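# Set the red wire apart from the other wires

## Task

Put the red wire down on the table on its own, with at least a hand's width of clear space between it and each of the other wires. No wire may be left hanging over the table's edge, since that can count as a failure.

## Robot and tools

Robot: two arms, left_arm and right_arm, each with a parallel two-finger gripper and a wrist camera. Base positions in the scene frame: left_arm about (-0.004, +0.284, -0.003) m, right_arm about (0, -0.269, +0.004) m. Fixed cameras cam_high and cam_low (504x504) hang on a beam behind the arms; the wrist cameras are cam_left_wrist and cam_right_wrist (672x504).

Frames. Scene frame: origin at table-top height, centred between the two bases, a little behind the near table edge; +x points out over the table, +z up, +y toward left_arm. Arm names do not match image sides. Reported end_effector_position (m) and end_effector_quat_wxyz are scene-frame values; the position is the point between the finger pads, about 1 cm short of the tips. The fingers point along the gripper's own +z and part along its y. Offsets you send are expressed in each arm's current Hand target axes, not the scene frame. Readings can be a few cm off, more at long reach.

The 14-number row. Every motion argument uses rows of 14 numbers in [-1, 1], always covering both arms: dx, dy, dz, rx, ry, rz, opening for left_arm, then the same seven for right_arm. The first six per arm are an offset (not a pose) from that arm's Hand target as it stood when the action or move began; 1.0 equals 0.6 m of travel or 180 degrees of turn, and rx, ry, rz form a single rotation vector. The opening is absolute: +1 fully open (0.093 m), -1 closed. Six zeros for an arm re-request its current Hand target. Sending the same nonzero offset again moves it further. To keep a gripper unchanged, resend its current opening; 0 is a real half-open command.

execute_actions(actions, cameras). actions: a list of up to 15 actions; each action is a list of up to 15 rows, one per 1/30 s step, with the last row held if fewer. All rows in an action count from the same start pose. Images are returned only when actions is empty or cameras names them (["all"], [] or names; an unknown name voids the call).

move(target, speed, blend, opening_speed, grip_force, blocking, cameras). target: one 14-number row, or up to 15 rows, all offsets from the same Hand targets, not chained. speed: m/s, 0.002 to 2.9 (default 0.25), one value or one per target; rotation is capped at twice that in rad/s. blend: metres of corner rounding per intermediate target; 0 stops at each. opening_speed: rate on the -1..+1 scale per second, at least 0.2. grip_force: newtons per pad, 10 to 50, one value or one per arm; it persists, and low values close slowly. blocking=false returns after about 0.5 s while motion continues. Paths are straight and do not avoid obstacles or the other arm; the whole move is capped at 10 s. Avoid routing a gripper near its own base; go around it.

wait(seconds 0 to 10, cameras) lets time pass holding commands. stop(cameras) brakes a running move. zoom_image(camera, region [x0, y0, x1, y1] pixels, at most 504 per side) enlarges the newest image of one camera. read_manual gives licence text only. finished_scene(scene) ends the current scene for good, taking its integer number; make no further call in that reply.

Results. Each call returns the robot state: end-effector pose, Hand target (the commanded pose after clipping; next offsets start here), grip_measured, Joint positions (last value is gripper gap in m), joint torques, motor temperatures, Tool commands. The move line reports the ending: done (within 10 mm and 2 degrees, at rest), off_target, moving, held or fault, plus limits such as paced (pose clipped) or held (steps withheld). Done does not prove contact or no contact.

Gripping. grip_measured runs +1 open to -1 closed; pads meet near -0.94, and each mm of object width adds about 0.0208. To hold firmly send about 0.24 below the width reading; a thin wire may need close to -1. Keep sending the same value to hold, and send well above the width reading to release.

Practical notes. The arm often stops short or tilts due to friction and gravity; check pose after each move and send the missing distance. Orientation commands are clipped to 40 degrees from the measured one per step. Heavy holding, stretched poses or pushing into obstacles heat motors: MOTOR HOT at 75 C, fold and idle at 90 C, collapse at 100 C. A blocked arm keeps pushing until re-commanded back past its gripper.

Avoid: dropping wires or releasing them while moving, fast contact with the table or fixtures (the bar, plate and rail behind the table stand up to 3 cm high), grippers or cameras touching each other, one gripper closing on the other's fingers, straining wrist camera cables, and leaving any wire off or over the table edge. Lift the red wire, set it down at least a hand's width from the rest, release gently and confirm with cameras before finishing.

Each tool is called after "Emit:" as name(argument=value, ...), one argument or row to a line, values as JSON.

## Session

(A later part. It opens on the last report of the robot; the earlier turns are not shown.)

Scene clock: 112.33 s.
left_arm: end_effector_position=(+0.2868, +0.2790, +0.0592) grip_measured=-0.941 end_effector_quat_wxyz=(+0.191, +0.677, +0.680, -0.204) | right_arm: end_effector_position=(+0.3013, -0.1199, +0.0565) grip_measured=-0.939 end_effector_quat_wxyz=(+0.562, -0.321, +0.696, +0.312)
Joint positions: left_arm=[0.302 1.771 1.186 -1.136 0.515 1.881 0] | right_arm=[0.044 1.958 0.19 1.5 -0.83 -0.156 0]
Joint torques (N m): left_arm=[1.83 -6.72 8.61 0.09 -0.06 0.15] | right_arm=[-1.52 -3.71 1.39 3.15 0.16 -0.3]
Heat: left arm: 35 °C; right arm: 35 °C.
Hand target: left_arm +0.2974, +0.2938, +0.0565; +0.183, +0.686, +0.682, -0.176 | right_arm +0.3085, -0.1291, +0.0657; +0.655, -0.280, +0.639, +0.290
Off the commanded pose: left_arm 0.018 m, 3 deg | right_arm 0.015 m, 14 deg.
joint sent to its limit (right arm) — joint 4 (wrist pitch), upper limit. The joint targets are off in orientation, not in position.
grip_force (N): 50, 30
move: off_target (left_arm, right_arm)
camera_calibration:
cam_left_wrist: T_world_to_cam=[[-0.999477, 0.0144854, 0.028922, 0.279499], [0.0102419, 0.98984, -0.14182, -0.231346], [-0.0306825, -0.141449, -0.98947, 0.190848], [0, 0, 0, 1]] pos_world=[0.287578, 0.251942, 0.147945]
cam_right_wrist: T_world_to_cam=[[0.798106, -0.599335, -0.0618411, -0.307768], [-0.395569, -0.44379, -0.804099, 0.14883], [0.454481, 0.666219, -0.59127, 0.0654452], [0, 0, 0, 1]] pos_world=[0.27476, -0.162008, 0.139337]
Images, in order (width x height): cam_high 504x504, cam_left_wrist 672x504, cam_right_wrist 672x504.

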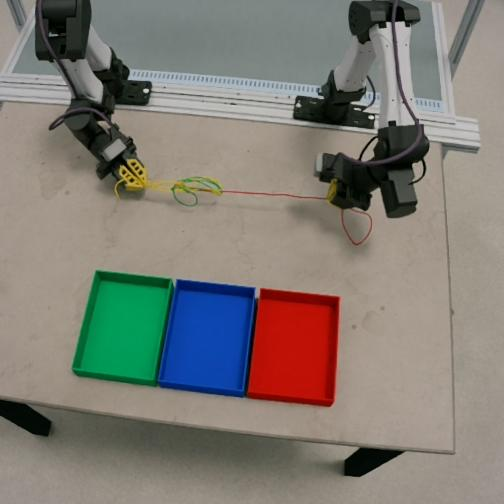

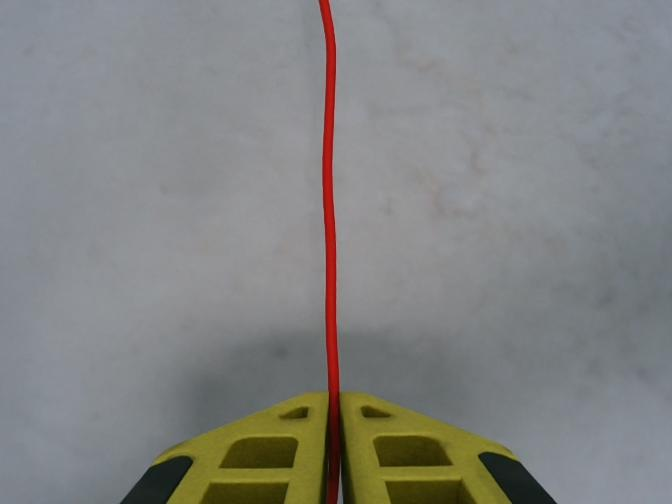

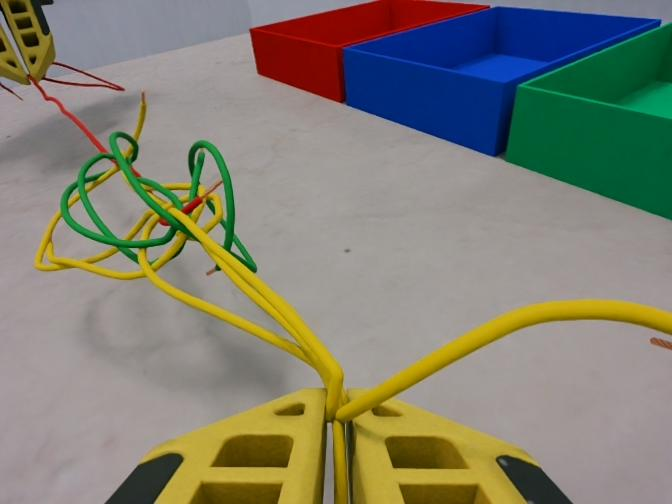

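Emit:
move(
  target=[
    [0.0, 0, 0.0, 0, 0, 0, -0.95, 0, -0.04, -0.055, 0, 0, 0, -0.95],
  ],
  speed=0.04,
  cameras=["cam_left_wrist", "cam_right_wrist", "cam_high"],
)

Emit:
zoom_image(
  camera="cam_right_wrist",
  region=[50, 60, 330, 300],
)

Emit:
zoom_image(
  camera="cam_high",
  region=[90, 130, 390, 280],
)

Scene clock: 115.33 s.
left_arm: end_effector_position=(+0.2900, +0.2890, +0.0573) grip_measured=-0.941 end_effector_quat_wxyz=(+0.182, +0.680, +0.685, -0.186) | right_arm: end_effector_position=(+0.3034, -0.1683, +0.0551) grip_measured=-0.939 end_effector_quat_wxyz=(+0.574, -0.296, +0.701, +0.302)
Joint positions: left_arm=[0.315 1.771 1.194 -1.123 0.48 1.883 0] | right_arm=[-0.173 1.97 0.175 1.5 -0.989 -0.195 0]
Joint torques (N m): left_arm=[0.55 -6.64 7.99 0.03 0.25 0.15] | right_arm=[-0.68 -3.33 1.46 3.05 -0.39 -0.34]
Heat: left arm: 34 °C; right arm: 35 °C.
Hand target: left_arm +0.2974, +0.2938, +0.0565; +0.183, +0.686, +0.682, -0.176 | right_arm +0.3040, -0.1696, +0.0649; +0.655, -0.280, +0.639, +0.290
Off the commanded pose: left_arm 0.009 m, 1 deg | right_arm 0.010 m, 12 deg.
joint sent to its limit (right arm) — joint 4 (wrist pitch), upper limit. The joint targets are off in orientation, not in position.
grip_force (N): 50, 30
move: off_target (right_arm)
camera_calibration:
cam_left_wrist: T_world_to_cam=[[-0.999799, 0.00813561, 0.0183226, 0.28509], [0.00621756, 0.994723, -0.102407, -0.244026], [-0.019059, -0.102272, -0.994574, 0.176191], [0, 0, 0, 1]] pos_world=[0.289908, 0.258439, 0.145022]
cam_right_wrist: T_world_to_cam=[[0.76184, -0.643674, -0.07269, -0.334345], [-0.418908, -0.403974, -0.813216, 0.141296], [0.494081, 0.649991, -0.577404, 0.0803819], [0, 0, 0, 1]] pos_world=[0.274192, -0.210377, 0.137013]
Images, in order (width x height): cam_high 504x504, cam_left_wrist 672x504, cam_right_wrist 672x504.

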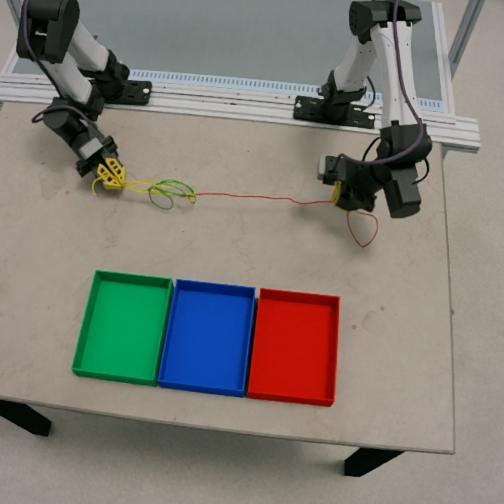

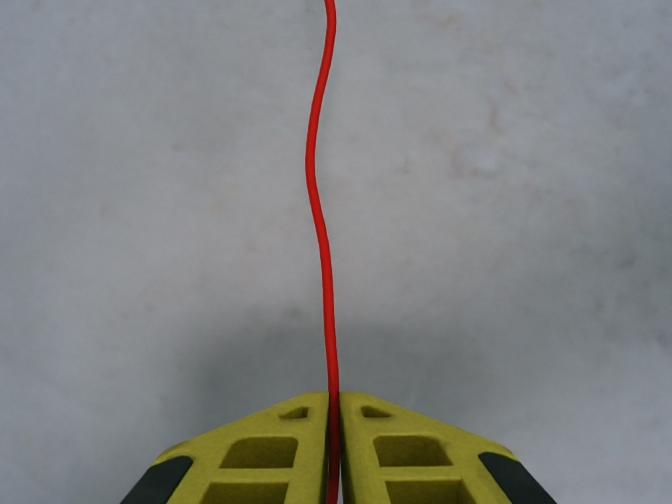

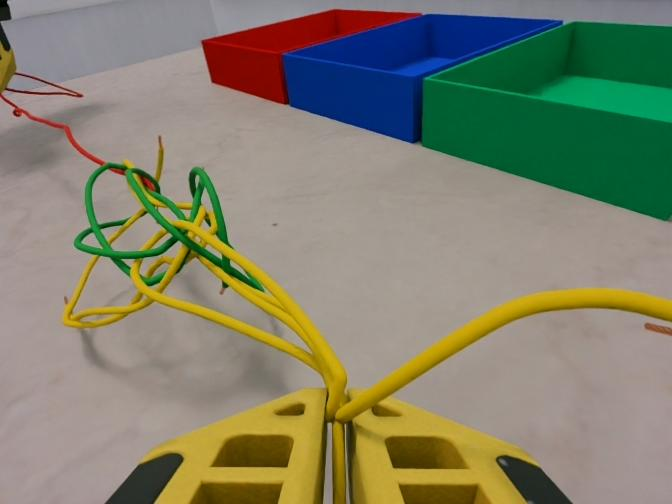

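Scaled by 1.800 from the camera's 672x504 image, which has a finer 960x720 frame.

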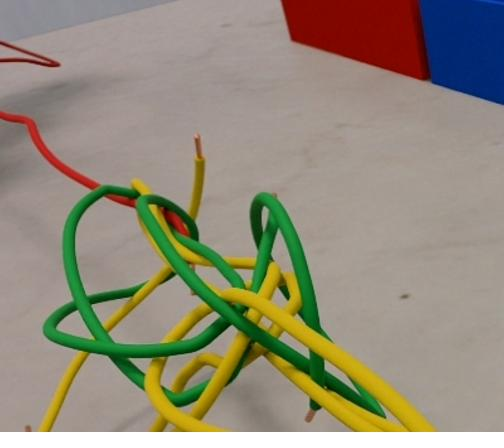

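Scaled by 1.680 from the camera's 504x504 image, which has a finer 720x720 frame.

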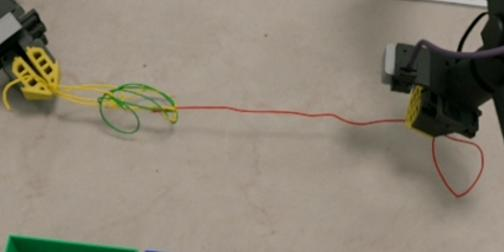

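Emit:
move(
  target=[
    [0.0, 0, 0.0, 0, 0, 0, -0.95, 0.02, -0.06, -0.075, 0, 0, 0, -0.95],
  ],
  speed=0.05,
  cameras=["cam_left_wrist", "cam_right_wrist", "cam_high", "cam_low"],
)

Emit:
zoom_image(
  camera="cam_high",
  region=[70, 130, 390, 280],
)

Emit:
zoom_image(
  camera="cam_right_wrist",
  region=[0, 60, 330, 360],
)

Scene clock: 117.77 s.
left_arm: end_effector_position=(+0.2902, +0.2907, +0.0567) grip_measured=-0.941 end_effector_quat_wxyz=(+0.180, +0.681, +0.686, -0.183) | right_arm: end_effector_position=(+0.2968, -0.2251, +0.0421) grip_measured=-0.939 end_effector_quat_wxyz=(+0.589, -0.277, +0.692, +0.313)
Joint positions: left_arm=[0.317 1.771 1.194 -1.121 0.473 1.883 0] | right_arm=[-0.456 2.095 0.219 1.499 -1.261 -0.284 0]
Joint torques (N m): left_arm=[0.32 -6.63 8.01 0.01 0.3 0.15] | right_arm=[-0.47 -3.7 2.15 2.82 -0.58 -0.35]
Heat: left arm: 34 °C; right arm: 35 °C.
Hand target: left_arm +0.2974, +0.2939, +0.0565; +0.183, +0.686, +0.682, -0.176 | right_arm +0.3003, -0.2269, +0.0515; +0.655, -0.280, +0.639, +0.290
Off the commanded pose: left_arm 0.008 m, 1 deg | right_arm 0.010 m, 10 deg.
joint sent to its limit (right arm) — joint 4 (wrist pitch), upper limit. The joint targets are off in orientation, not in position.
grip_force (N): 50, 30
move: off_target (right_arm)
camera_calibration:
cam_left_wrist: T_world_to_cam=[[-0.999815, 0.00676856, 0.017986, 0.285707], [0.00501939, 0.99541, -0.0955757, -0.246045], [-0.0185504, -0.0954678, -0.99526, 0.173598], [0, 0, 0, 1]] pos_world=[0.290109, 0.259555, 0.144121]
cam_right_wrist: T_world_to_cam=[[0.752582, -0.651462, -0.0960034, -0.364816], [-0.41425, -0.355049, -0.838056, 0.115679], [0.511876, 0.670475, -0.537072, 0.11063], [0, 0, 0, 1]] pos_world=[0.265846, -0.270767, 0.121338]

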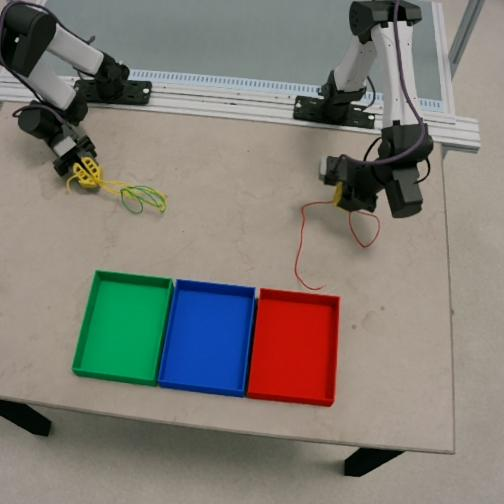

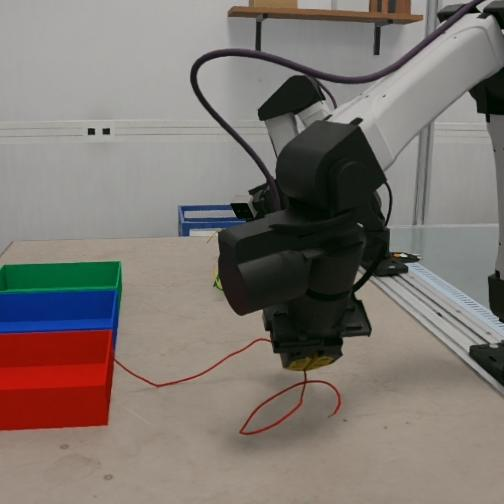

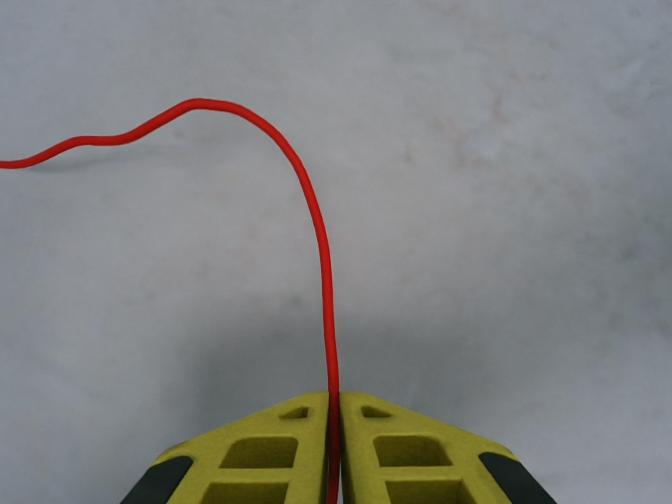

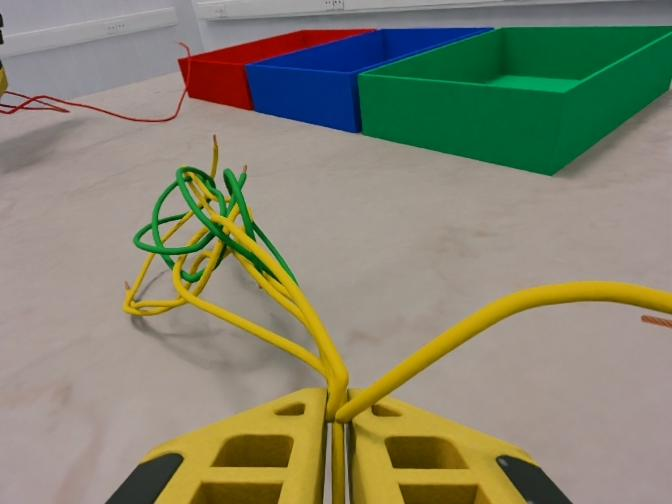

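Scaled by 1.575 from the camera's 504x504 image, which has a finer 720x720 frame.

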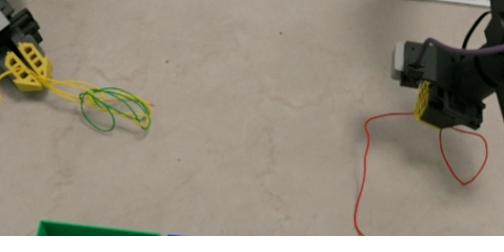

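Scaled by 1.527 from the camera's 672x504 image, which has a finer 960x720 frame.

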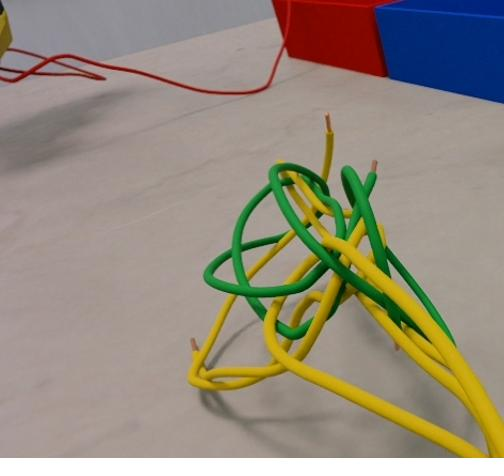

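Emit:
move(
  target=[
    [-0.0155, -0.1167, 0.0072, 0, 0, 0, -0.95, 0, 0, 0, 0, 0, 0, -0.95],
    [0.0132, -0.1173, 0.058, 0, 0, 0, -0.95, 0, 0, 0, 0, 0, 0, -0.95],
  ],
  speed=[0.12, 0.08],
  blend=[0.01, 0],
  cameras=["all"],
)

Emit:
zoom_image(
  camera="cam_high",
  region=[210, 140, 450, 320],
)

Emit:
zoom_image(
  camera="cam_low",
  region=[60, 290, 380, 480],
)

Scene clock: 120.13 s.
left_arm: end_effector_position=(+0.2298, +0.2834, +0.0255) grip_measured=-0.941 end_effector_quat_wxyz=(+0.185, +0.684, +0.684, -0.173) | right_arm: end_effector_position=(+0.2967, -0.2250, +0.0421) grip_measured=-0.939 end_effector_quat_wxyz=(+0.589, -0.277, +0.692, +0.314)
Joint positions: left_arm=[0.36 1.597 0.857 -0.957 0.466 1.934 0] | right_arm=[-0.456 2.095 0.219 1.499 -1.261 -0.284 0]
Joint torques (N m): left_arm=[0.62 -5.08 4.93 0.02 0.32 0.15] | right_arm=[-0.47 -3.69 2.17 2.82 -0.57 -0.35]
Heat: left arm: 34 °C; right arm: 35 °C.
Hand target: left_arm +0.2274, +0.2838, +0.0215; +0.183, +0.686, +0.682, -0.176 | right_arm +0.3003, -0.2268, +0.0515; +0.655, -0.280, +0.639, +0.290
Off the commanded pose: left_arm 0.005 m, 0 deg | right_arm 0.010 m, 10 deg.
joint sent to its limit (right arm) — joint 4 (wrist pitch), upper limit. The joint targets are off in orientation, not in position.
grip_force (N): 50, 30
move: off_target (right_arm)
camera_calibration:
cam_left_wrist: T_world_to_cam=[[-0.999943, 0.00958086, -0.00477084, 0.225685], [0.00995946, 0.996164, -0.086941, -0.242996], [0.00391957, -0.0869836, -0.996202, 0.133138], [0, 0, 0, 1]] pos_world=[0.227571, 0.251483, 0.112582]
cam_right_wrist: T_world_to_cam=[[0.753073, -0.650893, -0.096021, -0.364792], [-0.413865, -0.355184, -0.838189, 0.115556], [0.511466, 0.670957, -0.536861, 0.110844], [0, 0, 0, 1]] pos_world=[0.265846, -0.270768, 0.121338]

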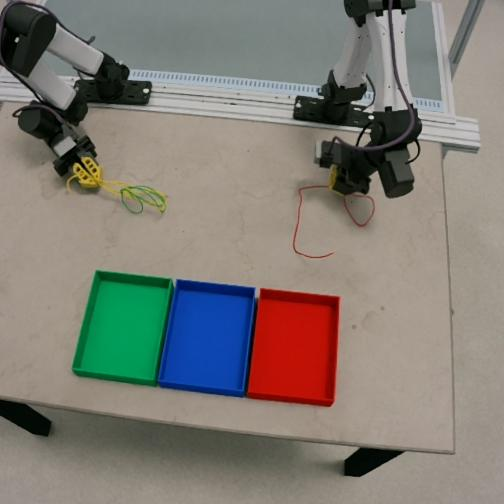

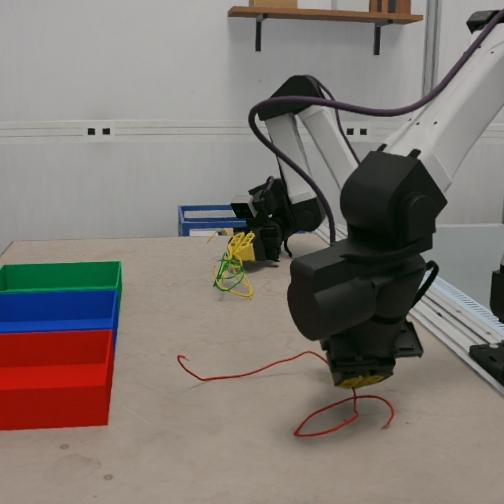

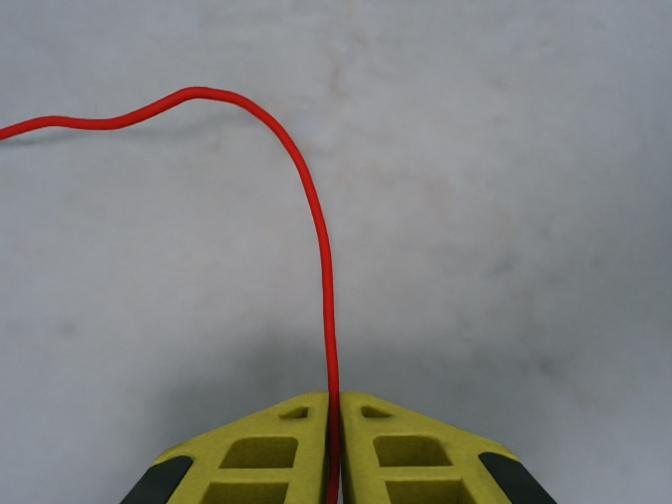

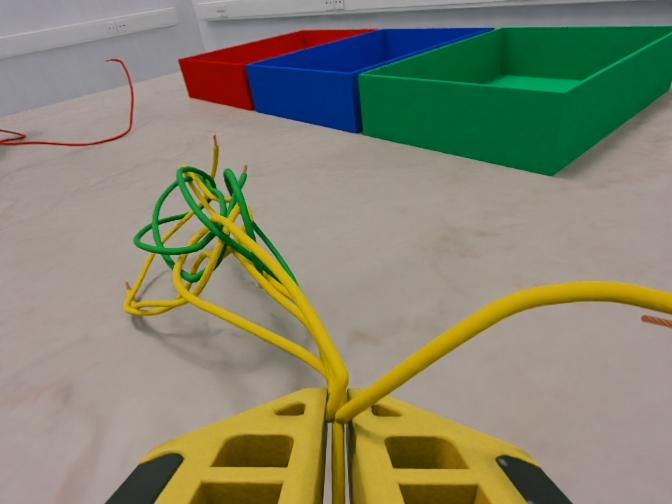

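Scaled by 2.100 from the camera's 504x504 image, which has a finer 720x720 frame.

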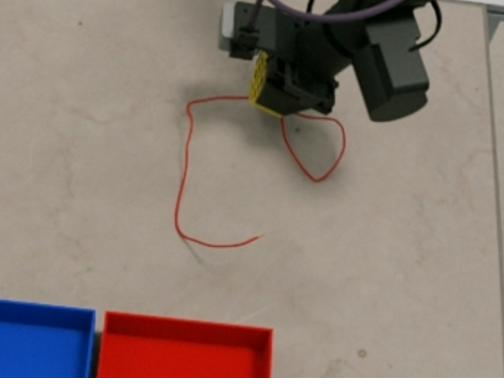

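Scaled by 1.575 from the camera's 504x504 image, which has a finer 720x720 frame.

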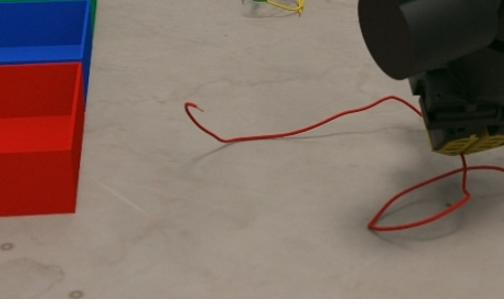

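Emit:
move(
  target=[
    [0, 0, 0, 0, 0, 0, -0.6, 0, 0, 0, 0, 0, 0, -0.4],
    [0, 0, -0.1, 0, 0, 0, -0.6, -0.01, 0, -0.09, 0, 0, 0, -0.4],
  ],
  speed=0.08,
  opening_speed=0.5,
  cameras=["all"],
)

Emit:
zoom_image(
  camera="cam_high",
  region=[50, 120, 400, 290],
)

Scene clock: 123.23 s.
left_arm: end_effector_position=(+0.2239, +0.3097, +0.0639) grip_measured=-0.602 end_effector_quat_wxyz=(+0.178, +0.679, +0.686, -0.193) | right_arm: end_effector_position=(+0.2659, -0.2675, +0.0510) grip_measured=-0.401 end_effector_quat_wxyz=(+0.626, -0.266, +0.665, +0.308)
Joint positions: left_arm=[0.468 1.597 1.016 -1.211 0.451 2.053 0.016] | right_arm=[-0.72 2.117 0.188 1.496 -1.509 -0.385 0.026]
Joint torques (N m): left_arm=[0.64 -8.7 7.6 -0.42 0.27 0.16] | right_arm=[-0.49 -3.93 0.25 2.35 -0.57 -0.35]
Heat: left arm: 33 °C; right arm: 35 °C.
Hand target: left_arm +0.2269, +0.3133, +0.0738; +0.183, +0.686, +0.682, -0.176 | right_arm +0.2638, -0.2668, +0.0561; +0.655, -0.280, +0.639, +0.290
Off the commanded pose: left_arm 0.011 m, 2 deg | right_arm 0.005 m, 5 deg.
grip_force (N): 50, 30
move: off_target (left_arm, right_arm)
camera_calibration:
cam_left_wrist: T_world_to_cam=[[-0.999378, 0.00967272, 0.0339237, 0.217079], [0.00601744, 0.994322, -0.106242, -0.263087], [-0.0347587, -0.105971, -0.993761, 0.188137], [0, 0, 0, 1]] pos_world=[0.225066, 0.279431, 0.151649]
cam_right_wrist: T_world_to_cam=[[0.738743, -0.670687, -0.0666134, -0.371345], [-0.356279, -0.3047, -0.883302, 0.0956947], [0.572122, 0.676266, -0.464047, 0.141536], [0, 0, 0, 1]] pos_world=[0.227447, -0.315614, 0.12547]

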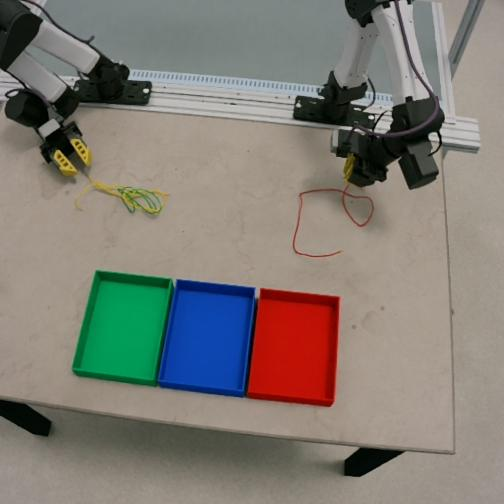

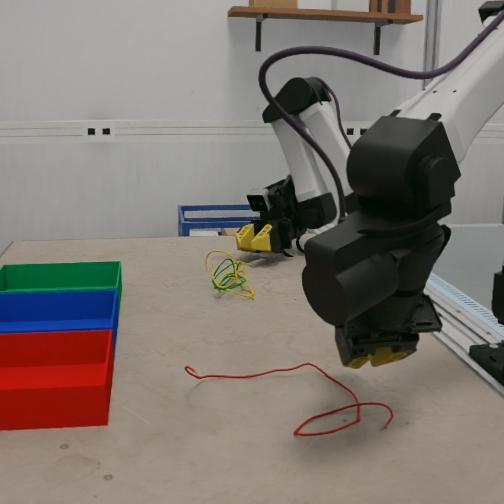

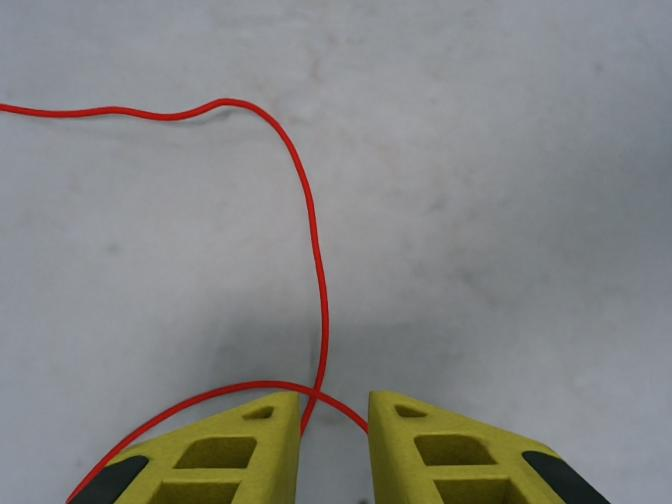

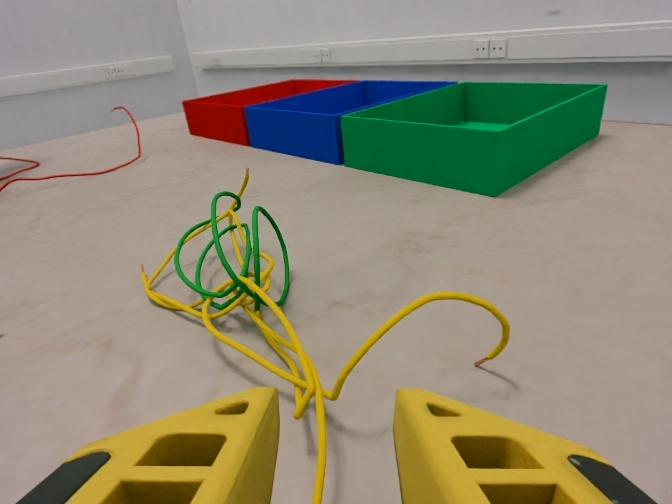

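Scaled by 1.440 from the camera's 504x504 image, which has a finer 720x720 frame.

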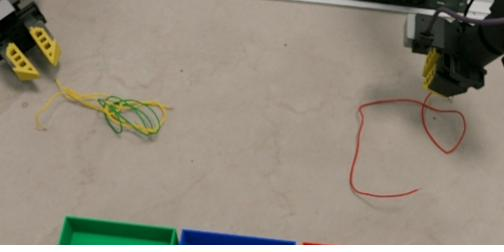

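Emit:
finished_scene(
  scene=2,
)

The scene is finished: the task was done.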